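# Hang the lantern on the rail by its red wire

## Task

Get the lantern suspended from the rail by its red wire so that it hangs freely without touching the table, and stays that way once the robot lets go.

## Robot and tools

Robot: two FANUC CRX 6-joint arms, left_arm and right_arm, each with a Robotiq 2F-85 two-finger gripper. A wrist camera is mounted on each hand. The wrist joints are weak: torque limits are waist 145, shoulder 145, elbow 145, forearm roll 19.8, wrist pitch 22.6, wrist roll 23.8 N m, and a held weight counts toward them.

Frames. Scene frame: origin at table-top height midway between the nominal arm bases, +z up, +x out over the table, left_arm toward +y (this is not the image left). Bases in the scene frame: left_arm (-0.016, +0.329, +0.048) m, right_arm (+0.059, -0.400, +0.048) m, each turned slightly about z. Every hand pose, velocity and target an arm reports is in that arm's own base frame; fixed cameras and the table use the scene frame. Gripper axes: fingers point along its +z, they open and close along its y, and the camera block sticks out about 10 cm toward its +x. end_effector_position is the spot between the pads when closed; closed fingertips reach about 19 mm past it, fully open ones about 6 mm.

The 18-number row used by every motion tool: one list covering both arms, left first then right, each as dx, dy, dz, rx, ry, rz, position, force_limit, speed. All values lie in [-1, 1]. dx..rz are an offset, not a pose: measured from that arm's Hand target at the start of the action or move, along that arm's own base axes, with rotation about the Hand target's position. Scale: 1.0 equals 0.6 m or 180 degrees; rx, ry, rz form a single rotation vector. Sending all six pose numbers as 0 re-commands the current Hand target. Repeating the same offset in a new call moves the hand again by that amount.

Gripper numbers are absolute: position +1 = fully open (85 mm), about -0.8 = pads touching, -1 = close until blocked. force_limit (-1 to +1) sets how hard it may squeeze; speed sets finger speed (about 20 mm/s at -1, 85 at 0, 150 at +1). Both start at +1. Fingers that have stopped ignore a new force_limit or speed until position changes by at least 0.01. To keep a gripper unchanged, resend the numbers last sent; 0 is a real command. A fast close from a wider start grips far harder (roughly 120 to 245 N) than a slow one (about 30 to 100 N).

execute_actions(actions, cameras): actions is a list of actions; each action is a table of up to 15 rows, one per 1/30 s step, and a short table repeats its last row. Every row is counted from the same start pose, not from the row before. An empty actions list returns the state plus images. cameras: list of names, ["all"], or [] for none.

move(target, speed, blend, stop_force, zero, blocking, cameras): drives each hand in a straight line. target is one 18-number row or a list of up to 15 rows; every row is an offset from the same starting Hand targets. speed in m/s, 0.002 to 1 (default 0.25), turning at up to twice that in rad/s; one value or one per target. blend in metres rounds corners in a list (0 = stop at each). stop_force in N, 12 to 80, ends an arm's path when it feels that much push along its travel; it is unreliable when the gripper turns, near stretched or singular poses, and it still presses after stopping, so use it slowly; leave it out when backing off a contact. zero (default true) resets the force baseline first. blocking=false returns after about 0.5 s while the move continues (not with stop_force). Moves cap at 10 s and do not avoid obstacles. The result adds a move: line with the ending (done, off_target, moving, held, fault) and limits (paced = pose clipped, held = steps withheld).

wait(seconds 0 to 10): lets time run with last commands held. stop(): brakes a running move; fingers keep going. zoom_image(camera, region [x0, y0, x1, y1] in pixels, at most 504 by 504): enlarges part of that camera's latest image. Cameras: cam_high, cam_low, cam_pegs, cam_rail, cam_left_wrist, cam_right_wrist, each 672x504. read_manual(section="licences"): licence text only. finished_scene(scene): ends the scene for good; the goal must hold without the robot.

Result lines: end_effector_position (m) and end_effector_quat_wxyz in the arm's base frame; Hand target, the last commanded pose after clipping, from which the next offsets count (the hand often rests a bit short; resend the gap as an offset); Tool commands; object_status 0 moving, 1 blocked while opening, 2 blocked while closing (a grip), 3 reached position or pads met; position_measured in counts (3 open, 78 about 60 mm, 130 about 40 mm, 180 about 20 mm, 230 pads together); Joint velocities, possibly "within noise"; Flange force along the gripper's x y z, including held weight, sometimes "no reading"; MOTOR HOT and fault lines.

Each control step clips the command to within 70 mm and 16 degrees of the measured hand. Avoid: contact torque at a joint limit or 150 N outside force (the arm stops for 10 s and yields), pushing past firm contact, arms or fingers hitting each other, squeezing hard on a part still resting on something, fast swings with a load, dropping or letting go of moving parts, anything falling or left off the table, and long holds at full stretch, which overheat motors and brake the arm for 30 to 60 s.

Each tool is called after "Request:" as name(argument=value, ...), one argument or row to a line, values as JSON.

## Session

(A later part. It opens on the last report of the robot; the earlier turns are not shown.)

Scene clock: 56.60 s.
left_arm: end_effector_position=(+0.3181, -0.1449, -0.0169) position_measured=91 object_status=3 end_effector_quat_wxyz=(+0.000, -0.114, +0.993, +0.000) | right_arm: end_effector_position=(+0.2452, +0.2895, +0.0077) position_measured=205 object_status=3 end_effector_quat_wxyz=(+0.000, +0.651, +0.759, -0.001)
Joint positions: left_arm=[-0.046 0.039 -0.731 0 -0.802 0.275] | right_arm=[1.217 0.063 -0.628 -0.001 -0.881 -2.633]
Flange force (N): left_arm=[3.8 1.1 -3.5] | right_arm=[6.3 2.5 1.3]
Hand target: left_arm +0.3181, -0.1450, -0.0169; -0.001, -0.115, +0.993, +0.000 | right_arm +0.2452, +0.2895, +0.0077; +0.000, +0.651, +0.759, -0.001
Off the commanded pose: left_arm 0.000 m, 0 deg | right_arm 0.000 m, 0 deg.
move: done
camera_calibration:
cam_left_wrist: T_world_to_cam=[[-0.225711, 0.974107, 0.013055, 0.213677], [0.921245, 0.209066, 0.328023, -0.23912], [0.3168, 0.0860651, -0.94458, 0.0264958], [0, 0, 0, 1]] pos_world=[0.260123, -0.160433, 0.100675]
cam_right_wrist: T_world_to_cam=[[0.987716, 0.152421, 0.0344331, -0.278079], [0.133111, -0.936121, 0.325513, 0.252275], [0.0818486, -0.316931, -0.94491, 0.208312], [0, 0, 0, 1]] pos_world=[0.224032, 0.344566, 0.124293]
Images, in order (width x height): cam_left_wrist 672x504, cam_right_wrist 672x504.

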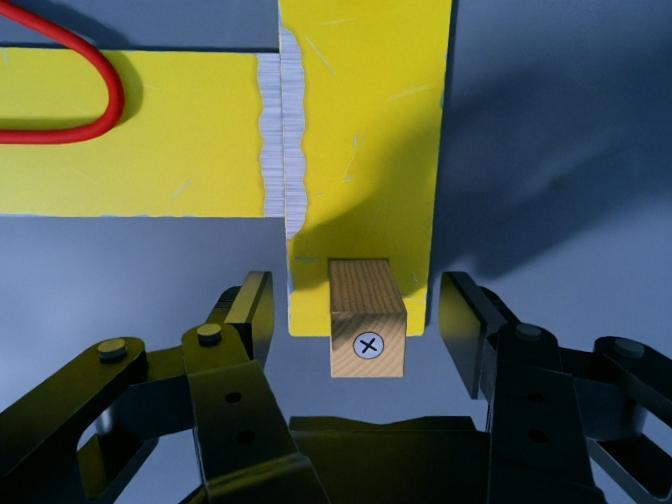

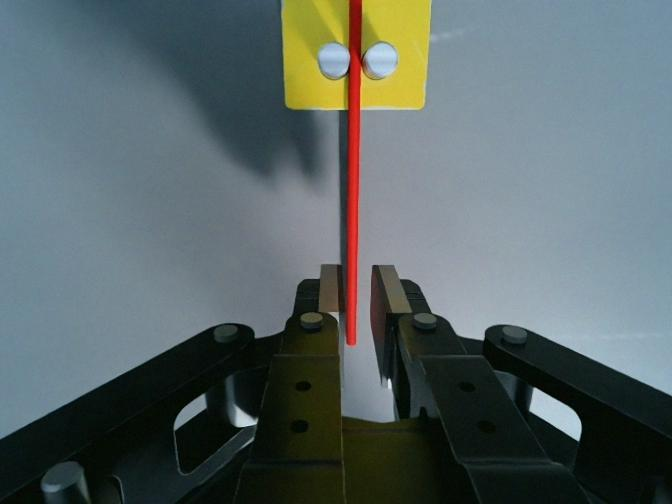

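Request:
move(
  target=[
    [0,0,0,0,0,0,-1,-1,-1,-0.0015,0,-0.055,0,0,0,-0.6,-0.6,-0.8],
    [0,0,0,0,0,0,-1,-1,-1,-0.0015,0,-0.055,0,0,0,-0.67,-0.6,-0.8],
  ],
  speed=0.05,
)

Request:
move(
  target=[
    [0,0,0,0,0,0,-1,-1,-1,0.0587,0.0252,0,0,0,0.1667,-0.67,-0.6,-0.8],
    [0,0,0,0,0,0,-1,-1,-1,0.0952,0.0743,0,0,0,0.333,-0.67,-0.6,-0.8],
    [0,0,0,0,0,0,-1,-1,-1,0.1005,0.1325,0.003,0,0,0.5,-0.67,-0.6,-0.8],
    [0,0,0,0,0,0,-1,-1,-1,0.0842,0.17,0.006,0,0,0.622,-0.67,-0.6,-0.8],
  ],
  speed=0.16,
  blend=0.01,
  cameras=["cam_right_wrist","cam_pegs"],
)

Scene clock: 59.37 s.
left_arm: end_effector_position=(+0.3181, -0.1450, -0.0169) position_measured=180 object_status=2 end_effector_quat_wxyz=(-0.001, -0.115, +0.993, +0.000) | right_arm: end_effector_position=(+0.2443, +0.2895, -0.0253) position_measured=213 object_status=3 end_effector_quat_wxyz=(+0.000, +0.651, +0.759, -0.001)
Joint positions: left_arm=[-0.046 0.039 -0.731 0.001 -0.802 0.275] | right_arm=[1.219 0.129 -0.657 -0.002 -0.786 -2.635]
Flange force (N): left_arm=[3.1 3.6 -9.8] | right_arm=[6.2 2.2 2.4]
Hand target: left_arm +0.3181, -0.1450, -0.0169; -0.001, -0.115, +0.993, +0.000 | right_arm +0.2443, +0.2895, -0.0253; +0.000, +0.651, +0.759, -0.001
Off the commanded pose: left_arm 0.000 m, 0 deg | right_arm 0.000 m, 0 deg.
move: done

Scene clock: 65.87 s.
left_arm: end_effector_position=(+0.3181, -0.1450, -0.0169) position_measured=180 object_status=2 end_effector_quat_wxyz=(-0.001, -0.115, +0.993, +0.000) | right_arm: end_effector_position=(+0.2948, +0.3915, -0.0217) position_measured=213 object_status=3 end_effector_quat_wxyz=(+0.001, -0.265, +0.964, -0.001)
Joint positions: left_arm=[-0.046 0.039 -0.731 0.001 -0.802 0.275] | right_arm=[1.195 0.36 -0.343 0.002 -0.868 -0.66]
Flange force (N): left_arm=[-2.1 13.7 -17.9] | right_arm=[3.8 -4.8 4.2]
Hand target: left_arm +0.3181, -0.1450, -0.0169; -0.001, -0.115, +0.993, +0.000 | right_arm +0.2948, +0.3915, -0.0217; +0.001, -0.265, +0.964, -0.001
Off the commanded pose: left_arm 0.000 m, 0 deg | right_arm 0.000 m, 0 deg.
move: done
camera_calibration:
cam_right_wrist: T_world_to_cam=[[-0.510791, 0.859014, 0.0344661, -0.176451], [0.818372, 0.473561, 0.325588, -0.403194], [0.263363, 0.194514, -0.944883, -0.0449408], [0, 0, 0, 1]] pos_world=[0.251668, 0.351252, 0.0948928]
Images, in order (width x height): cam_pegs 672x504, cam_right_wrist 672x504.

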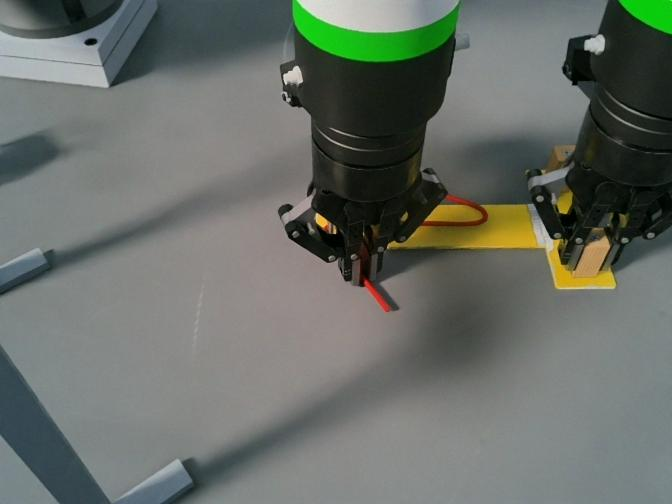

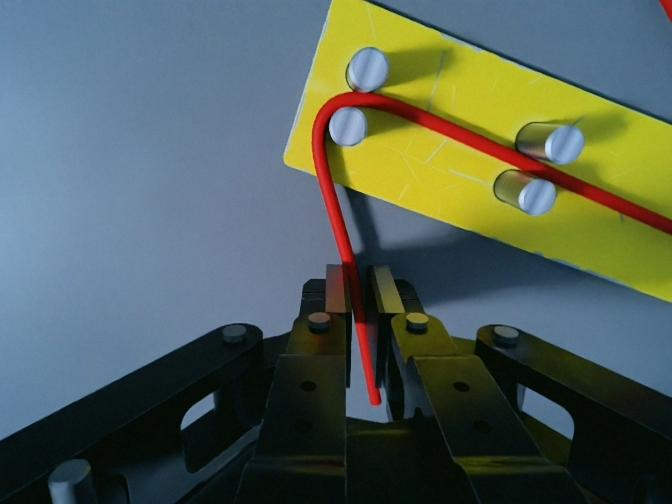

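Request:
move(
  target=[
    [0,0,0,0,0,0,-1,-1,-1,0,0,0,0,0,0,-0.5,-0.6,-0.8],
    [0,0,0,0,0,0,0.3,-1,-0.5,0,0,0.16,0,0,0,-0.5,-0.6,-0.8],
    [0,0,0.2,0,0,0,0.3,-1,-0.5,0,0,0.16,0,0,0,-0.5,-0.6,-0.8],
    [-0.03,0.2675,0.3,0,0,0,0.3,-1,-0.5,0,0,0.16,0,0,0,-0.5,-0.6,-0.8],
    [-0.03,0.2675,0.3,0,0,0,0.3,-1,-0.5,-0.1147,0.1042,0.06,0,0,0.378,-0.5,-0.6,-0.8],
  ],
  blend=[0,0,0.02,0.02,0],
  cameras=["cam_right_wrist","cam_pegs"],
)

Scene clock: 72.73 s.
left_arm: end_effector_position=(+0.3001, +0.0155, +0.1631) position_measured=91 object_status=3 end_effector_quat_wxyz=(-0.001, -0.115, +0.993, +0.000) | right_arm: end_effector_position=(+0.2260, +0.4540, +0.0143) position_measured=192 object_status=3 end_effector_quat_wxyz=(-0.001, +0.759, -0.651, +0.000)
Joint positions: left_arm=[0.499 -0.372 -0.586 0 -1.358 -0.269] | right_arm=[1.369 0.339 -0.268 0.002 -0.963 0.354]
Flange force (N): left_arm=[3.3 -1.3 0.4] | right_arm=[-8.7 -3.2 2.3]
Hand target: left_arm +0.3001, +0.0155, +0.1631; -0.001, -0.115, +0.993, +0.000 | right_arm +0.2260, +0.4540, +0.0143; -0.001, +0.759, -0.651, +0.000
Off the commanded pose: left_arm 0.000 m, 0 deg | right_arm 0.000 m, 0 deg.
move: done
camera_calibration:
cam_right_wrist: T_world_to_cam=[[-0.987694, -0.152546, 0.0344956, 0.300466], [-0.133206, 0.936092, 0.325558, -0.383128], [-0.0819537, 0.316957, -0.944893, 0.0174908], [0, 0, 0, 1]] pos_world=[0.247167, 0.398934, 0.130893]
Images, in order (width x height): cam_pegs 672x504, cam_right_wrist 672x504.

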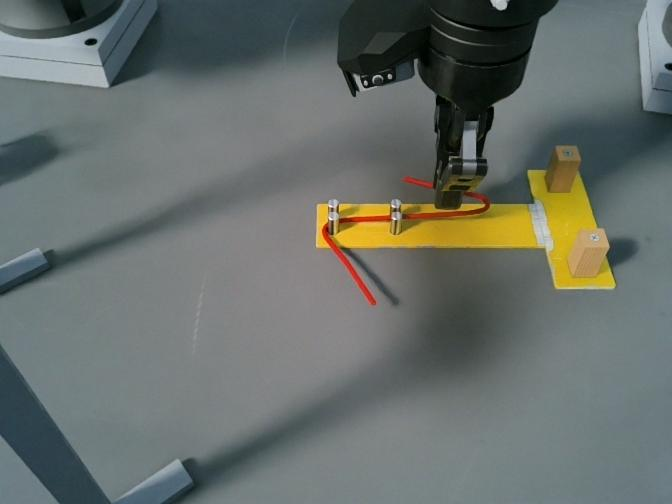

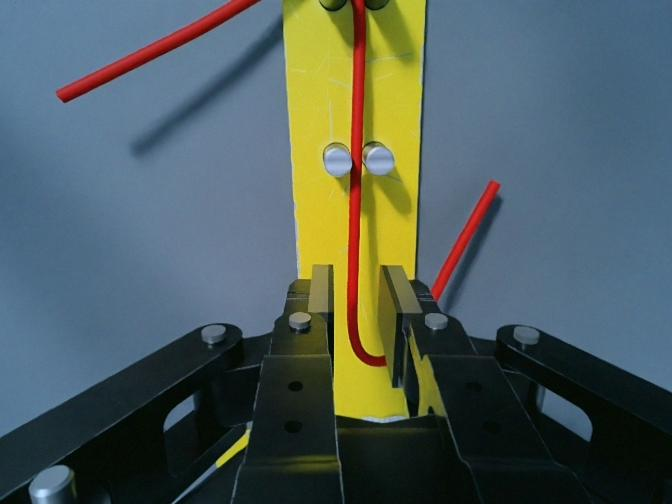

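Request:
move(
  target=[
    [0,0,0,0,0,0,0.3,-1,-0.5,0.0025,0,0,0,0,0,-0.56,-0.6,-0.8],
    [0,0,0,0,0,0,0.3,-1,-0.5,0.0025,0,-0.048,0,0,0,-0.56,-0.6,-0.8],
  ],
  speed=0.08,
)

Request:
move(
  target=[
    [0,0,0,0,0,0,0.3,-1,-0.5,0,0,-0.03,0,0,0,-0.56,-0.6,-0.8],
  ],
  speed=0.01,
  stop_force=12,
)

Request:
move(
  target=[
    [0,0,0,0,0,0,0.3,-1,-0.5,0,0,0.002,0,0,0,-0.56,-0.6,-0.8],
    [0,0,0,0,0,0,0.3,-1,-0.5,0,0,0.002,0,0,0,-1,-0.6,-0.8],
    [0,0,0,0,0,0,0.3,-1,-0.5,0,0,0.2,0,0,0,-1,-0.6,-0.8],
  ],
  speed=0.08,
  cameras=["cam_right_wrist","cam_pegs","cam_low"],
)

Scene clock: 74.63 s.
left_arm: end_effector_position=(+0.3001, +0.0155, +0.1631) position_measured=91 object_status=3 end_effector_quat_wxyz=(-0.001, -0.115, +0.993, +0.000) | right_arm: end_effector_position=(+0.2275, +0.4540, -0.0145) position_measured=200 object_status=3 end_effector_quat_wxyz=(-0.001, +0.759, -0.651, +0.000)
Joint positions: left_arm=[0.499 -0.372 -0.586 0 -1.358 -0.269] | right_arm=[1.366 0.384 -0.287 0.002 -0.899 0.357]
Flange force (N): left_arm=[3.3 -1.1 0.4] | right_arm=[-8.2 -3.0 2.7]
Hand target: left_arm +0.3001, +0.0155, +0.1631; -0.001, -0.115, +0.993, +0.000 | right_arm +0.2275, +0.4540, -0.0145; -0.001, +0.759, -0.651, +0.000
Off the commanded pose: left_arm 0.000 m, 0 deg | right_arm 0.000 m, 0 deg.
move: done

Scene clock: 76.13 s.
left_arm: end_effector_position=(+0.3001, +0.0155, +0.1631) position_measured=91 object_status=3 end_effector_quat_wxyz=(-0.001, -0.115, +0.993, +0.000) | right_arm: end_effector_position=(+0.2276, +0.4541, -0.0235) position_measured=200 object_status=3 end_effector_quat_wxyz=(-0.001, +0.759, -0.651, +0.000)
Joint positions: left_arm=[0.499 -0.372 -0.586 0 -1.358 -0.269] | right_arm=[1.366 0.398 -0.293 0.002 -0.878 0.357]
Flange force (N): left_arm=[3.2 -0.8 0.6] | right_arm=[-3.0 6.2 -27.7]
Hand target: left_arm +0.3001, +0.0155, +0.1631; -0.001, -0.115, +0.993, +0.000 | right_arm +0.2276, +0.4541, -0.0235; -0.001, +0.759, -0.651, +0.000 (not the last commanded pose)
Off the commanded pose: left_arm 0.000 m, 0 deg | right_arm 0.009 m, 0 deg.
move: contact (right_arm)

Scene clock: 79.20 s.
left_arm: end_effector_position=(+0.3001, +0.0155, +0.1631) position_measured=91 object_status=3 end_effector_quat_wxyz=(-0.001, -0.115, +0.993, +0.000) | right_arm: end_effector_position=(+0.2276, +0.4541, +0.0965) position_measured=222 object_status=2 end_effector_quat_wxyz=(-0.001, +0.759, -0.651, +0.000)
Joint positions: left_arm=[0.499 -0.372 -0.586 0 -1.358 -0.269] | right_arm=[1.366 0.24 -0.178 0.001 -1.151 0.358]
Flange force (N): left_arm=[3.2 -0.9 0.9] | right_arm=[-8.5 -3.5 0.5]
Hand target: left_arm +0.3001, +0.0155, +0.1631; -0.001, -0.115, +0.993, +0.000 | right_arm +0.2276, +0.4541, +0.0965; -0.001, +0.759, -0.651, +0.000
Off the commanded pose: left_arm 0.000 m, 0 deg | right_arm 0.000 m, 0 deg.
move: done
camera_calibration:
cam_right_wrist: T_world_to_cam=[[-0.987703, -0.152512, 0.0343875, 0.299128], [-0.133202, 0.936066, 0.325634, -0.409664], [-0.0818522, 0.317049, -0.94487, 0.0951232], [0, 0, 0, 1]] pos_world=[0.248667, 0.398934, 0.212993]
Images, in order (width x height): cam_low 672x504, cam_pegs 672x504, cam_right_wrist 672x504.

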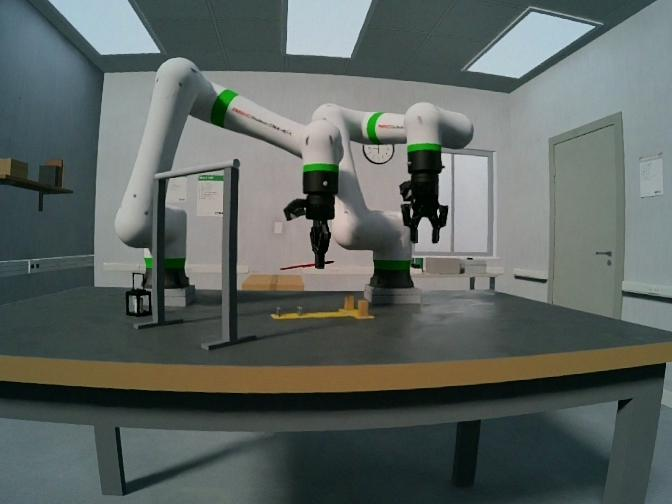

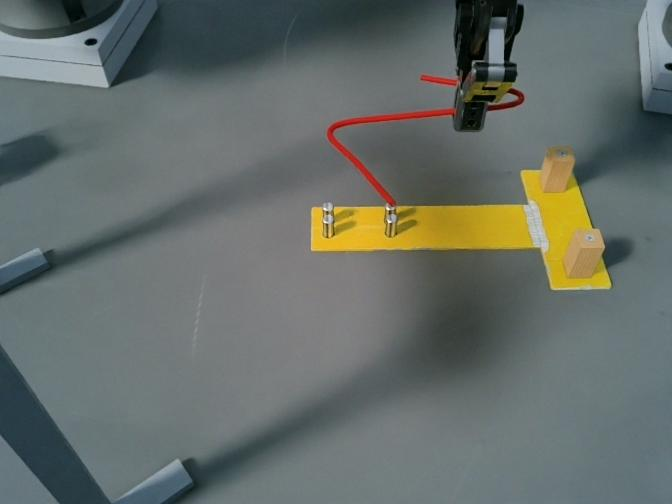

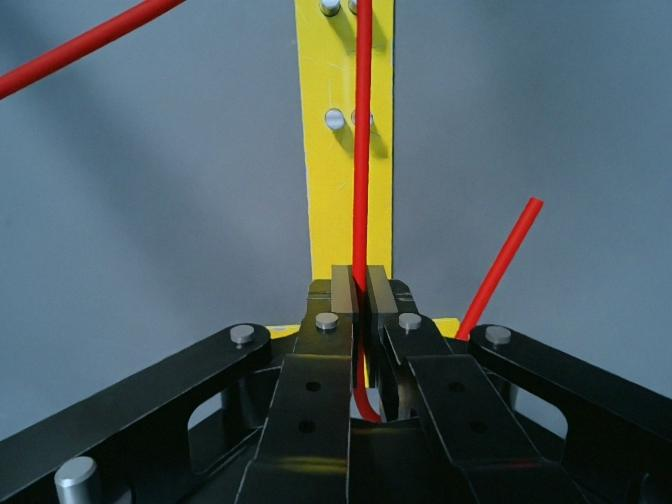

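Request:
move(
  target=[
    [0,0,0,0,0,0,-0.1,-1,-0.5,0.4203,-0.1402,0.3833,0,0,-0.177,-1,-0.6,-0.8],
    [0.2045,-0.4513,0.249,-0.3846,-0.3459,0.2497,-0.1,-1,-0.5,0.4203,-0.1402,0.3833,0,0,-0.177,-1,-0.6,-0.8],
  ],
  speed=[0.25,0.45],
)

Request:
move(
  target=[
    [0.047,-0.1873,-0.0035,0,0,0,-0.1,-1,-0.5,0,0,0,0,0,0,-1,-0.6,-0.8],
    [0.1723,-0.2323,-0.0035,0,0,0,-0.1,-1,-0.5,0,0,0,0,0,0,-1,-0.6,-0.8],
  ],
  speed=0.12,
  cameras=["cam_left_wrist","cam_high","cam_right_wrist"],
)

Scene clock: 86.60 s.
left_arm: end_effector_position=(+0.4228, -0.2553, +0.3125) position_measured=141 object_status=3 end_effector_quat_wxyz=(+0.409, -0.410, +0.577, -0.576) | right_arm: end_effector_position=(+0.4797, +0.3699, +0.3265) position_measured=222 object_status=2 end_effector_quat_wxyz=(+0.001, -0.551, +0.834, -0.001)
Joint positions: left_arm=[-0.2 -0.553 -0.999 -0.309 0.464 1.849] | right_arm=[0.874 0.424 0.611 0.001 -1.757 0.295]
Flange force (N): left_arm=no reading | right_arm=[-13.1 -4.9 -5.8]
Hand target: left_arm +0.4228, -0.2553, +0.3125; +0.409, -0.410, +0.577, -0.576 | right_arm +0.4797, +0.3699, +0.3265; +0.001, -0.551, +0.834, -0.001
Off the commanded pose: left_arm 0.000 m, 0 deg | right_arm 0.000 m, 0 deg.
move: done; limits=paced

Scene clock: 88.93 s.
left_arm: end_effector_position=(+0.5262, -0.3946, +0.3104) position_measured=141 object_status=3 end_effector_quat_wxyz=(+0.409, -0.410, +0.577, -0.576) | right_arm: end_effector_position=(+0.4797, +0.3699, +0.3265) position_measured=222 object_status=2 end_effector_quat_wxyz=(+0.001, -0.551, +0.834, -0.001)
Joint positions: left_arm=[-0.561 0.062 -0.746 0.306 0.83 1.361] | right_arm=[0.874 0.424 0.611 0.001 -1.757 0.295]
Flange force (N): left_arm=[-2.2 -1.9 -2.9] | right_arm=[-13.5 -5.6 -5.8]
Hand target: left_arm +0.5262, -0.3946, +0.3104; +0.409, -0.410, +0.577, -0.576 | right_arm +0.4797, +0.3699, +0.3265; +0.001, -0.551, +0.834, -0.001
Off the commanded pose: left_arm 0.000 m, 0 deg | right_arm 0.000 m, 0 deg.
move: done
camera_calibration:
cam_left_wrist: T_world_to_cam=[[-0.0128173, 0.0058959, -0.9999, 0.320005], [0.0011283, 0.999982, 0.00588192, 0.410347], [0.999917, -0.0010528, -0.0128237, -0.391811], [0, 0, 0, 1]] pos_world=[0.395417, -0.412638, 0.312535]
cam_right_wrist: T_world_to_cam=[[-0.919408, 0.391803, 0.0343528, 0.293342], [0.380939, 0.865363, 0.325625, -0.59271], [0.0978533, 0.312469, -0.944875, 0.275242], [0, 0, 0, 1]] pos_world=[0.468554, 0.311973, 0.442993]
Images, in order (width x height): cam_high 672x504, cam_left_wrist 672x504, cam_right_wrist 672x504.

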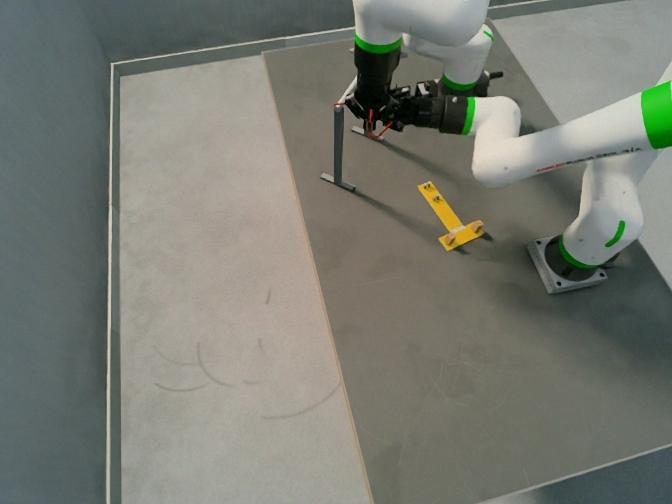

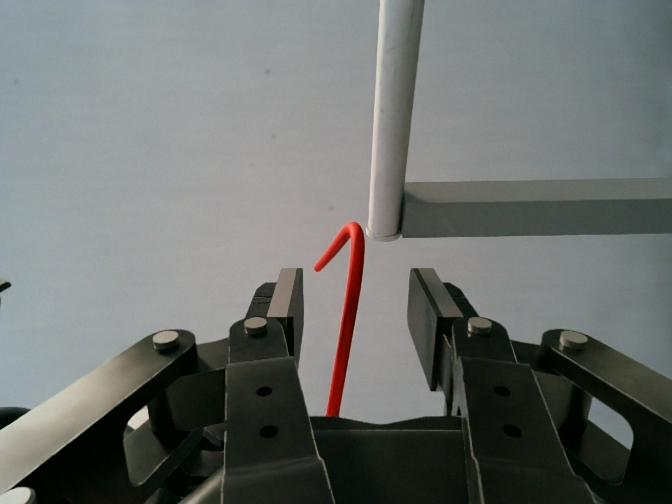

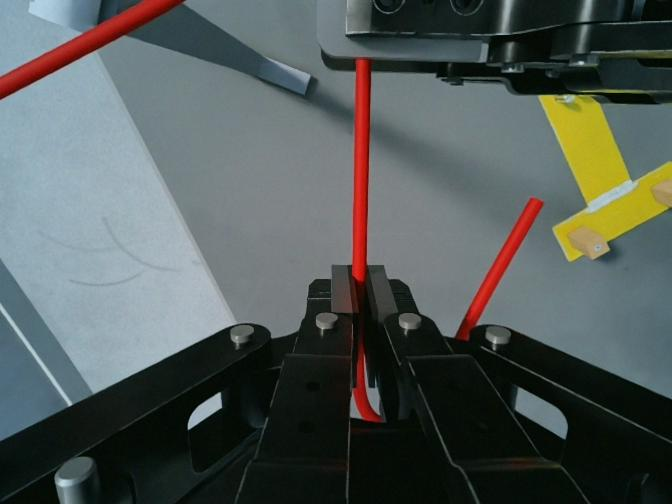

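Request:
move(
  target=[0,0,0,0,0,0,-1,-0.6,-0.9,0,0,0,0,0,0,-1,-0.6,-0.8],
)

Request:
move(
  target=[
    [0,0,0,0,0,0,-1,-0.6,-0.9,0,0,0,0,0,0,-0.6,-0.6,-0.8],
    [0,0,0,0,0,0,-1,-0.6,-0.9,0,0,0.15,0,0,0,-0.6,-0.6,-0.8],
  ],
  speed=0.1,
  cameras=["cam_left_wrist"],
)

Scene clock: 91.63 s.
left_arm: end_effector_position=(+0.5262, -0.3946, +0.3105) position_measured=222 object_status=0 end_effector_quat_wxyz=(+0.409, -0.410, +0.577, -0.576) | right_arm: end_effector_position=(+0.4797, +0.3699, +0.3265) position_measured=222 object_status=2 end_effector_quat_wxyz=(+0.001, -0.551, +0.834, -0.001)
Joint positions: left_arm=[-0.561 0.062 -0.745 0.306 0.83 1.361] | right_arm=[0.874 0.424 0.611 0.001 -1.757 0.295]
Flange force (N): left_arm=[-3.8 -6.2 -2.7] | right_arm=[-12.1 -6.0 -1.6]
Hand target: left_arm +0.5262, -0.3946, +0.3104; +0.409, -0.410, +0.577, -0.576 | right_arm +0.4797, +0.3699, +0.3265; +0.001, -0.551, +0.834, -0.001
Off the commanded pose: left_arm 0.000 m, 0 deg | right_arm 0.000 m, 0 deg.
move: done

Scene clock: 93.50 s.
left_arm: end_effector_position=(+0.5262, -0.3946, +0.3104) position_measured=222 object_status=2 end_effector_quat_wxyz=(+0.409, -0.410, +0.577, -0.576) | right_arm: end_effector_position=(+0.4797, +0.3699, +0.4165) position_measured=205 object_status=3 end_effector_quat_wxyz=(+0.001, -0.551, +0.834, -0.001)
Joint positions: left_arm=[-0.561 0.062 -0.746 0.306 0.83 1.361] | right_arm=[0.874 0.523 0.977 0.002 -2.023 0.295]
Flange force (N): left_arm=[-2.2 -2.0 -3.1] | right_arm=no reading
Hand target: left_arm +0.5262, -0.3946, +0.3104; +0.409, -0.410, +0.577, -0.576 | right_arm +0.4797, +0.3699, +0.4165; +0.001, -0.551, +0.834, -0.001
Off the commanded pose: left_arm 0.000 m, 0 deg | right_arm 0.000 m, 0 deg.
move: done
camera_calibration:
cam_left_wrist: T_world_to_cam=[[-0.0129173, 0.00589631, -0.999899, 0.320046], [0.00112889, 0.999982, 0.00588222, 0.410346], [0.999916, -0.00105279, -0.0129237, -0.391878], [0, 0, 0, 1]] pos_world=[0.395516, -0.412638, 0.312536]
Images, in order (width x height): cam_left_wrist 672x504.

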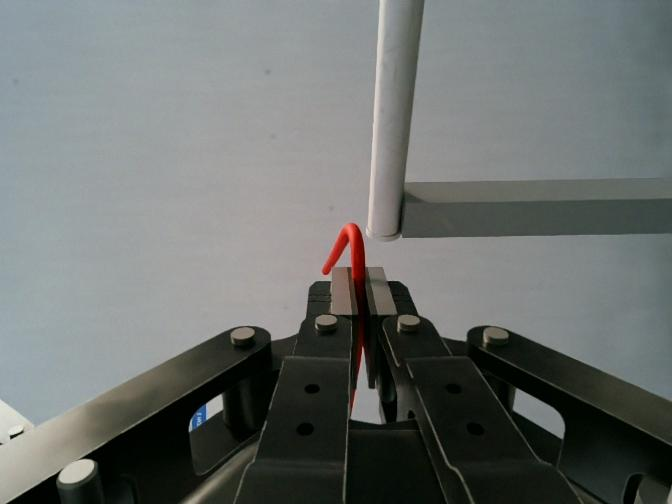

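Request:
move(
  target=[
    [-0.16,0.055,0.05,0,0,0,-1,-0.6,-0.9,0,-0.2,0,0,0,-0.3,-1,-0.6,-0.8],
  ],
  speed=0.25,
)

Request:
move(
  target=[
    [-0.0507,-0.204,0.033,-0.4415,0.2404,-0.0815,-1,-0.6,-0.9,-0.38,-0.267,0.03,0,0,-0.53,-1,-0.6,-0.8],
  ],
  speed=0.25,
  cameras=["all"],
)

Scene clock: 96.13 s.
left_arm: end_effector_position=(+0.4302, -0.3617, +0.3403) position_measured=222 object_status=2 end_effector_quat_wxyz=(+0.409, -0.410, +0.577, -0.576) | right_arm: end_effector_position=(+0.4797, +0.2500, +0.4165) position_measured=231 object_status=3 end_effector_quat_wxyz=(+0.000, -0.113, +0.994, -0.001)
Joint positions: left_arm=[-0.686 -0.224 -0.963 0.497 0.802 1.211] | right_arm=[0.724 0.305 0.667 0.002 -1.934 -0.498]
Flange force (N): left_arm=no reading | right_arm=[-10.9 4.7 -7.4]
Hand target: left_arm +0.4302, -0.3616, +0.3404; +0.409, -0.410, +0.577, -0.576 | right_arm +0.4797, +0.2499, +0.4165; +0.000, -0.113, +0.994, -0.001
Off the commanded pose: left_arm 0.000 m, 0 deg | right_arm 0.000 m, 0 deg.
move: done

Scene clock: 100.00 s.
left_arm: end_effector_position=(+0.3998, -0.4841, +0.3602) position_measured=222 object_status=2 end_effector_quat_wxyz=(+0.231, +0.669, -0.229, +0.669) | right_arm: end_effector_position=(+0.2517, +0.0897, +0.4345) position_measured=231 object_status=3 end_effector_quat_wxyz=(+0.000, +0.659, +0.752, -0.001)
Joint positions: left_arm=[-0.681 -0.146 -0.723 0.034 0.578 3.116] | right_arm=[0.85 -0.388 0.05 -0.001 -2.011 -2.289]
Flange force (N): left_arm=no reading | right_arm=[4.4 0.2 -4.8]
Hand target: left_arm +0.3998, -0.4840, +0.3602; +0.231, +0.669, -0.229, +0.669 | right_arm +0.2517, +0.0897, +0.4345; +0.000, +0.659, +0.752, -0.001
Off the commanded pose: left_arm 0.000 m, 0 deg | right_arm 0.000 m, 0 deg.
move: done
camera_calibration:
cam_left_wrist: T_world_to_cam=[[-0.625665, -0.780091, 0.001439, -0.127423], [-0.256773, 0.2042, -0.944654, 0.559897], [0.736621, -0.591406, -0.328067, -0.331865], [0, 0, 0, 1]] pos_world=[0.308501, -0.409999, 0.420218]
cam_right_wrist: T_world_to_cam=[[0.990814, 0.130791, 0.03437, -0.267685], [0.112621, -0.93875, 0.325676, -0.0691262], [0.0748603, -0.318813, -0.944857, 0.549586], [0, 0, 0, 1]] pos_world=[0.231869, 0.145334, 0.550993]

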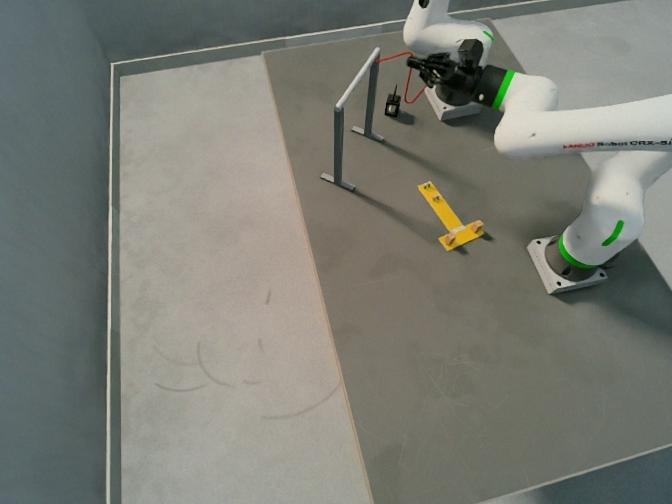

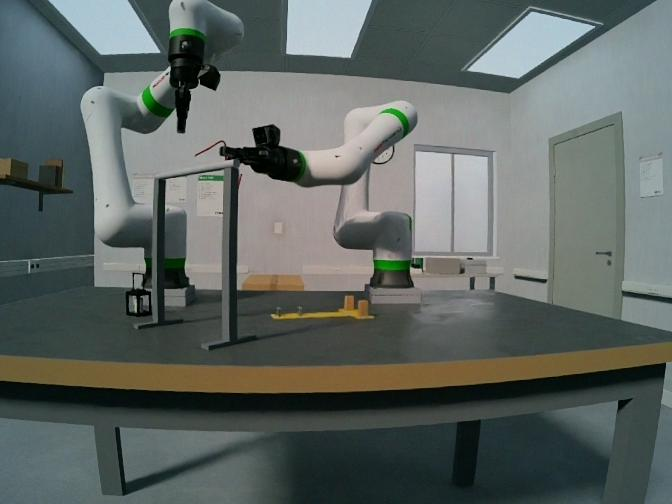

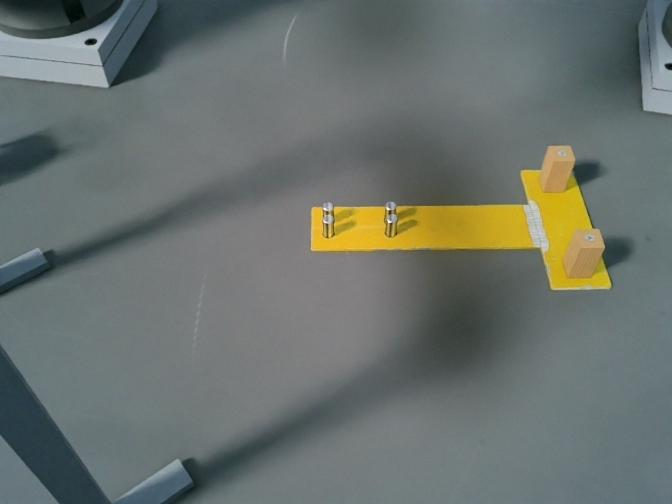

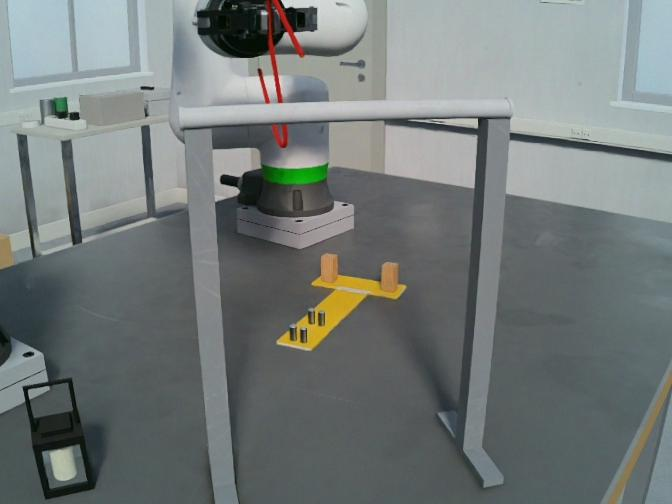

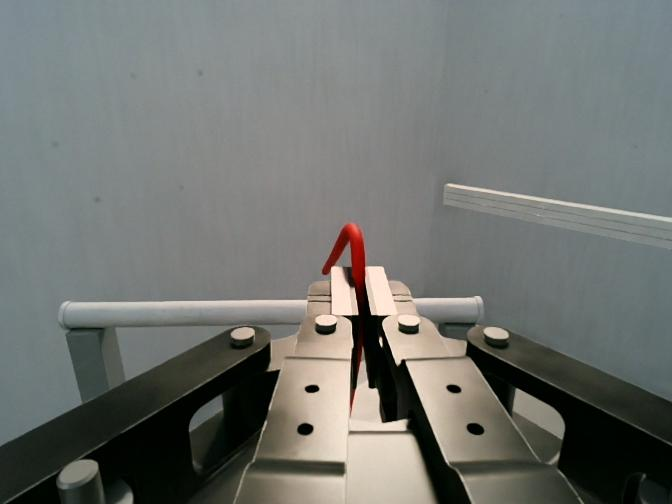

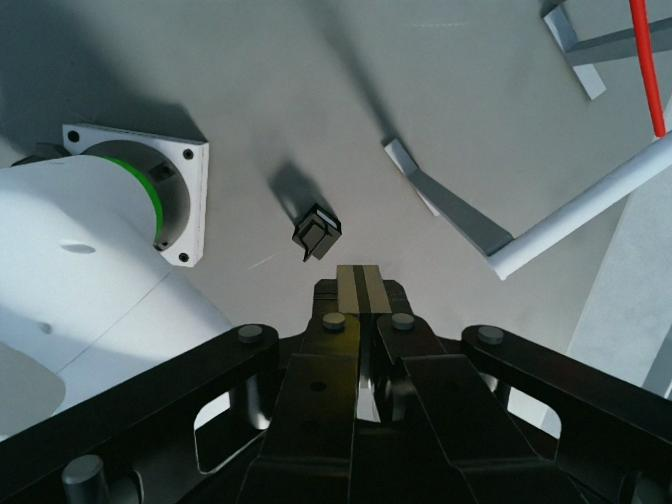

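Request:
zoom_image(
  camera="cam_right_wrist",
  region=[240, 160, 400, 280],
)

Request:
zoom_image(
  camera="cam_rail",
  region=[10, 360, 130, 504],
)

Request:
zoom_image(
  camera="cam_low",
  region=[100, 130, 260, 330],
)

Request:
zoom_image(
  camera="cam_high",
  region=[320, 30, 460, 135],
)

Request:
zoom_image(
  camera="cam_rail",
  region=[150, 0, 400, 170],
)

Scaled by 3.150 from the camera's 672x504 image, which has a finer 960x720 frame.

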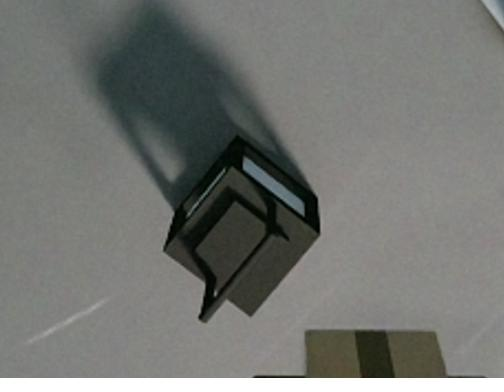

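Scaled by 3.500 from the camera's 672x504 image, which has a finer 960x720 frame.

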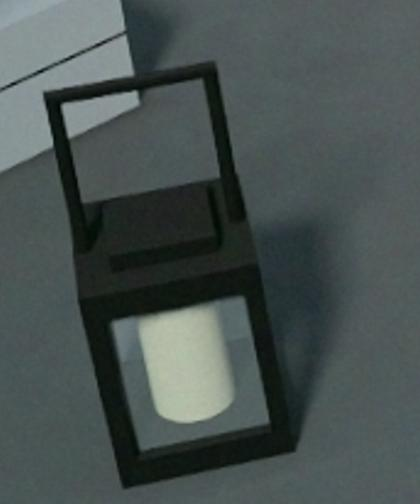

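Scaled by 2.520 from the camera's 672x504 image, which has a finer 960x720 frame.

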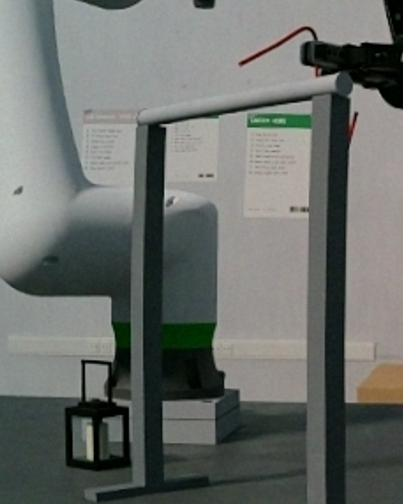

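Scaled by 3.600 from the camera's 672x504 image, which has a finer 960x720 frame.

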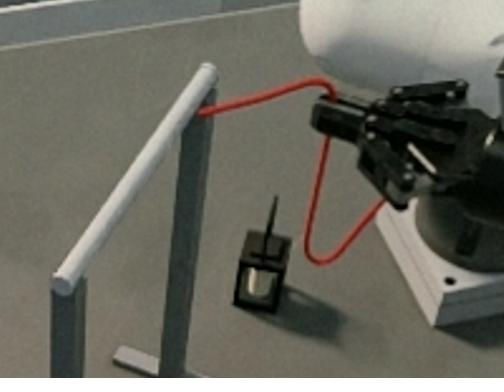

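Scaled by 2.016 from the camera's 672x504 image, which has a finer 960x720 frame.

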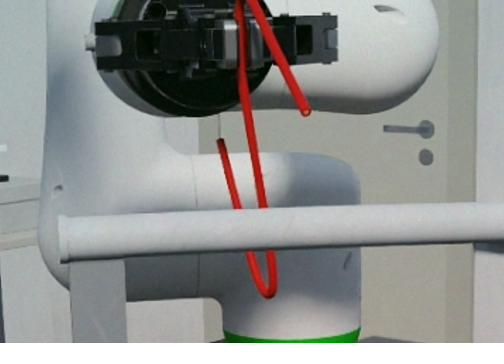

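Request:
move(
  target=[
    [-0.2,0.05,0,0,0,0,-1,-0.6,-0.9,0,0,0.3,0,0,0,-1,-0.6,-0.8],
    [-0.217,-0.36,-0.03,-0.0457,-0.07,0.0539,-1,-0.6,-0.9,0,0,0.3,0,0,0,-1,-0.6,-0.8],
    [-0.013,-0.4375,-0.2,-0.0457,-0.07,0.0539,-1,-0.6,-0.9,0,0,0.3,0,0,0,-1,-0.6,-0.8],
  ],
  speed=0.2,
  blend=0.03,
  cameras=["all"],
)

Scene clock: 105.27 s.
left_arm: end_effector_position=(+0.2947, -0.7066, +0.3203) position_measured=222 object_status=2 end_effector_quat_wxyz=(+0.194, +0.591, -0.148, +0.769) | right_arm: end_effector_position=(+0.2517, +0.0897, +0.6145) position_measured=231 object_status=3 end_effector_quat_wxyz=(+0.000, +0.659, +0.752, -0.001)
Joint positions: left_arm=[-1.367 0.58 -0.356 0.849 1.412 2.665] | right_arm=[0.85 -0.091 0.797 -0.001 -2.461 -2.29]
Flange force (N): left_arm=[1.5 -2.8 -1.2] | right_arm=[4.7 1.1 -8.1]
Hand target: left_arm +0.2947, -0.7066, +0.3204; +0.194, +0.591, -0.148, +0.769 (not the last commanded pose) | right_arm +0.2517, +0.0897, +0.6145; +0.000, +0.659, +0.752, -0.001
Off the commanded pose: left_arm 0.132 m, 0 deg | right_arm 0.000 m, 0 deg.
move: held (left_arm; a check stopped the path); path passed 2 of 3 targets; limits=held
pose unreachable (left arm): on one or more control steps of this call, first in action 0 (counted from 0), this arm could not follow its commanded pose, so it was not sent that pose on those steps. It may still have moved: this result reports where it is.
cause: moving toward the commanded pose would bring a part of the arm too close to another arm (this arm's gripper and a part of the right arm just beyond its joint 1 (waist), at the place that arm is still heading or pushing toward).
camera_calibration:
cam_left_wrist: T_world_to_cam=[[-0.483913, -0.875112, -0.00257611, -0.474361], [-0.0629327, 0.0377359, -0.997304, 0.382806], [0.87285, -0.482447, -0.0733341, -0.443859], [0, 0, 0, 1]] pos_world=[0.181964, -0.643703, 0.348002]
cam_right_wrist: T_world_to_cam=[[0.990814, 0.130791, 0.03437, -0.273872], [0.112621, -0.93875, 0.325676, -0.127748], [0.0748603, -0.318813, -0.944857, 0.719661], [0, 0, 0, 1]] pos_world=[0.231869, 0.145334, 0.730993]

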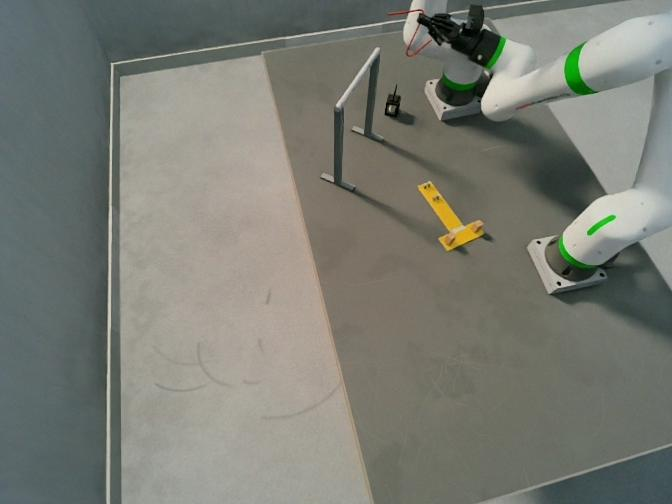

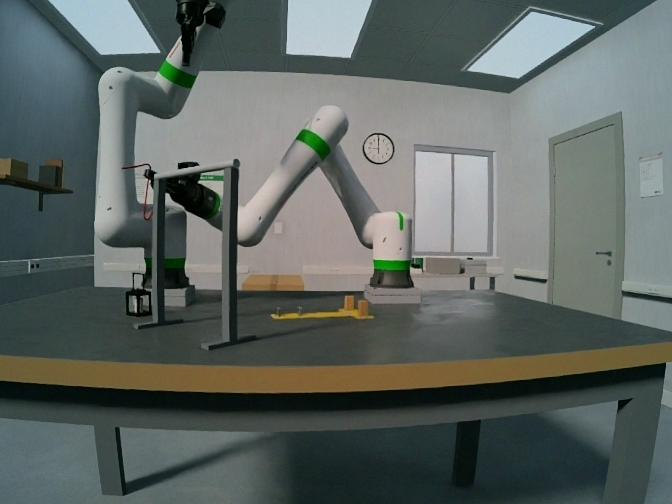

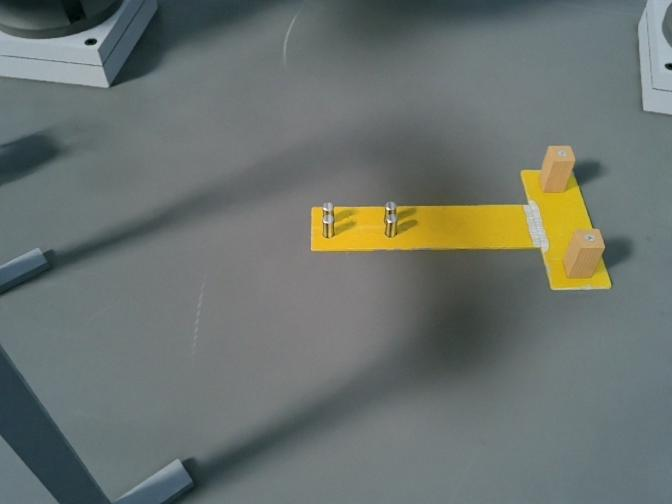

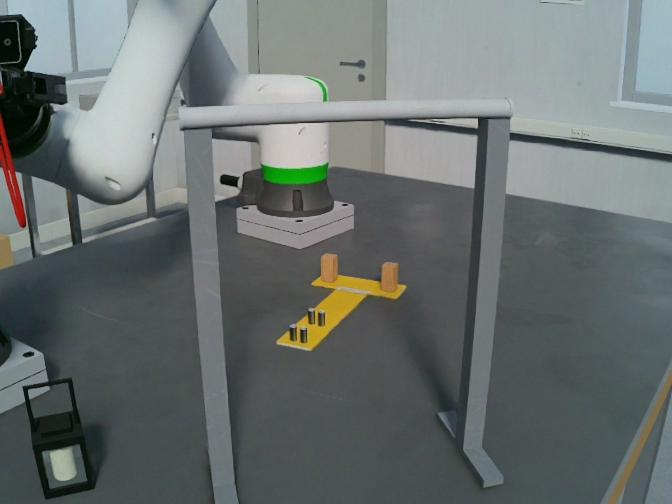

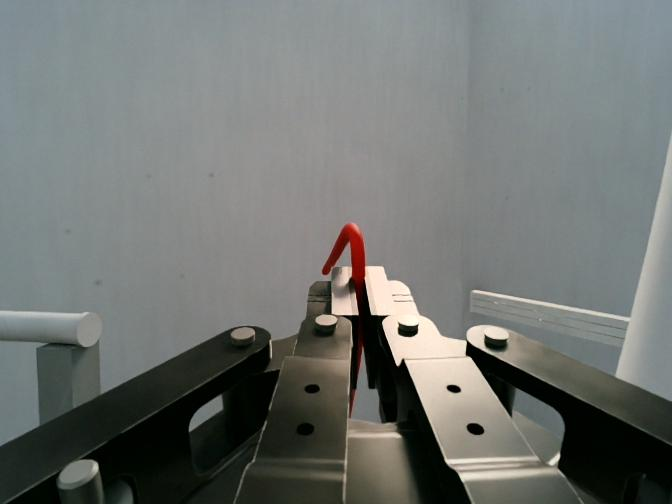

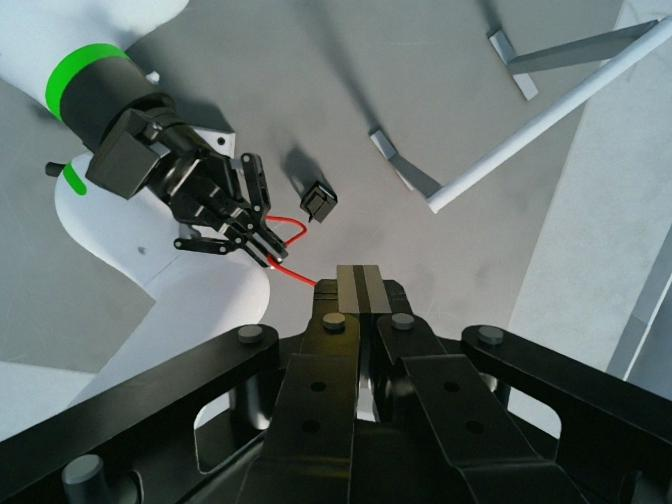

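Request:
move(
  target=[
    [0.12,0.06,0,0,0,-0.0539,-1,-0.6,-0.9,0,0,0,0,0,0,-1,-0.6,-0.8],
    [0.155,-0.077,-0.133,0,0,-0.0539,-1,-0.6,-0.9,0,0,0,0,0,0,-1,-0.6,-0.8],
  ],
  speed=0.2,
  blend=0.02,
  cameras=["all"],
)

Scene clock: 107.13 s.
left_arm: end_effector_position=(+0.3877, -0.7527, +0.2406) position_measured=222 object_status=2 end_effector_quat_wxyz=(+0.259, +0.576, -0.197, +0.750) | right_arm: end_effector_position=(+0.2517, +0.0897, +0.6145) position_measured=231 object_status=3 end_effector_quat_wxyz=(+0.000, +0.659, +0.752, -0.001)
Joint positions: left_arm=[-1.113 0.764 -0.202 0.454 1.286 2.883] | right_arm=[0.85 -0.091 0.797 -0.001 -2.461 -2.29]
Flange force (N): left_arm=[2.2 -1.1 -0.9] | right_arm=[4.5 1.7 -9.7]
Hand target: left_arm +0.3877, -0.7528, +0.2406; +0.259, +0.576, -0.197, +0.750 | right_arm +0.2517, +0.0897, +0.6145; +0.000, +0.659, +0.752, -0.001
Off the commanded pose: left_arm 0.000 m, 0 deg | right_arm 0.000 m, 0 deg.
move: done
camera_calibration:
cam_left_wrist: T_world_to_cam=[[-0.624449, -0.781061, -0.00261731, -0.34472], [-0.0555757, 0.047774, -0.997311, 0.315635], [0.779086, -0.622624, -0.0732405, -0.622367], [0, 0, 0, 1]] pos_world=[0.287159, -0.671827, 0.268301]
cam_right_wrist: T_world_to_cam=[[0.990814, 0.130791, 0.03437, -0.273872], [0.112621, -0.93875, 0.325676, -0.127748], [0.0748603, -0.318813, -0.944857, 0.719661], [0, 0, 0, 1]] pos_world=[0.231869, 0.145334, 0.730993]

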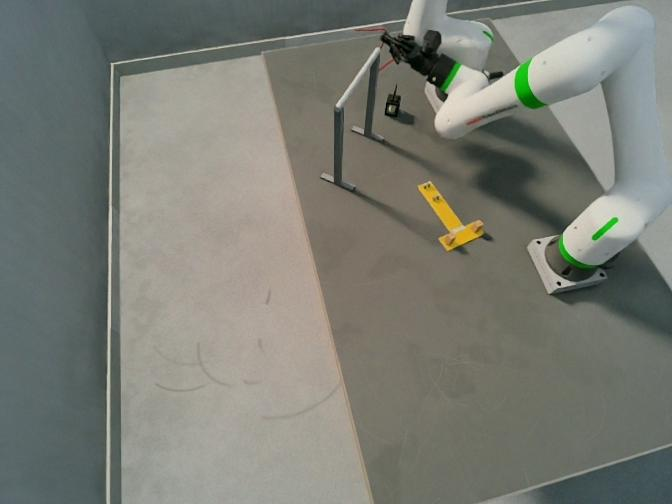

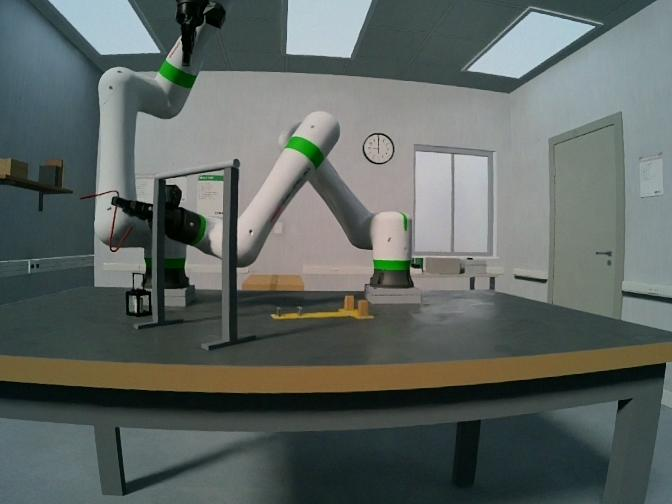

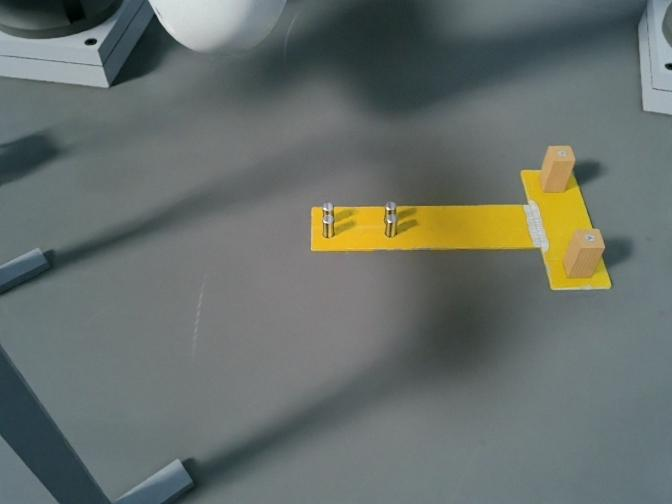

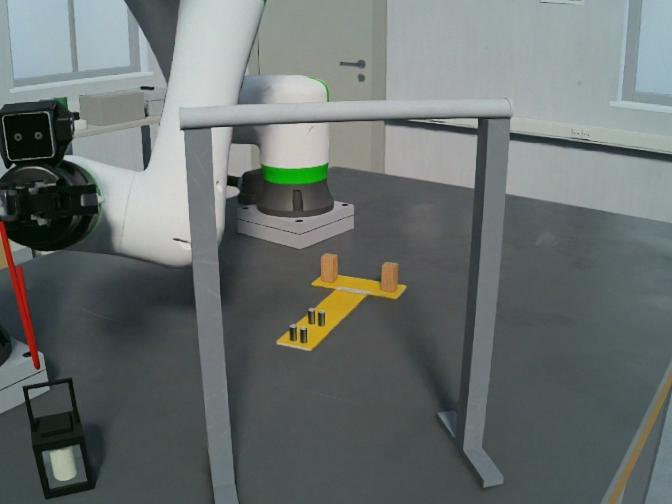

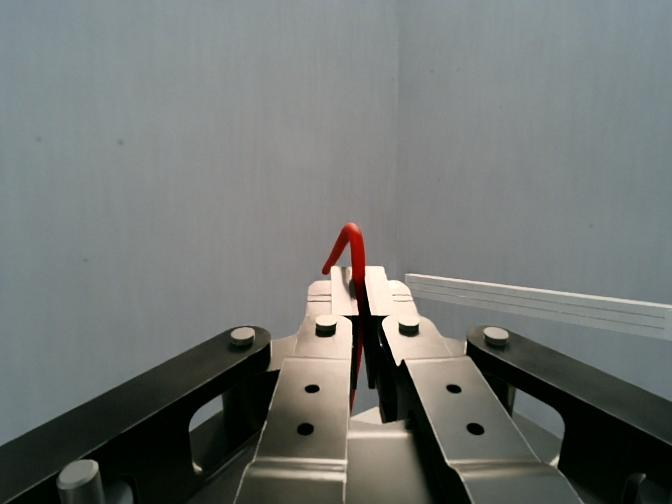

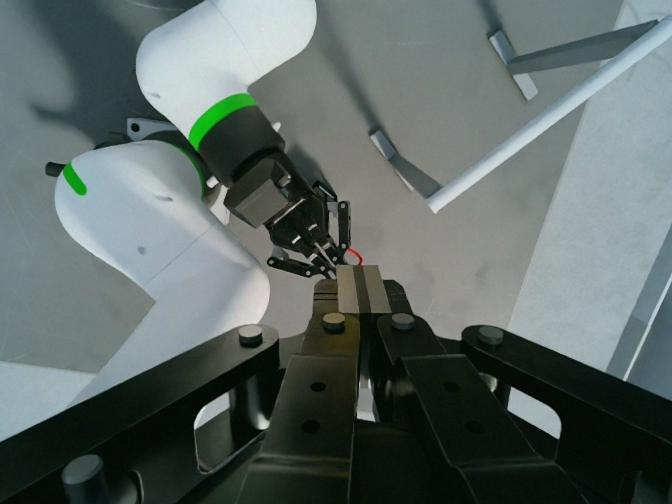

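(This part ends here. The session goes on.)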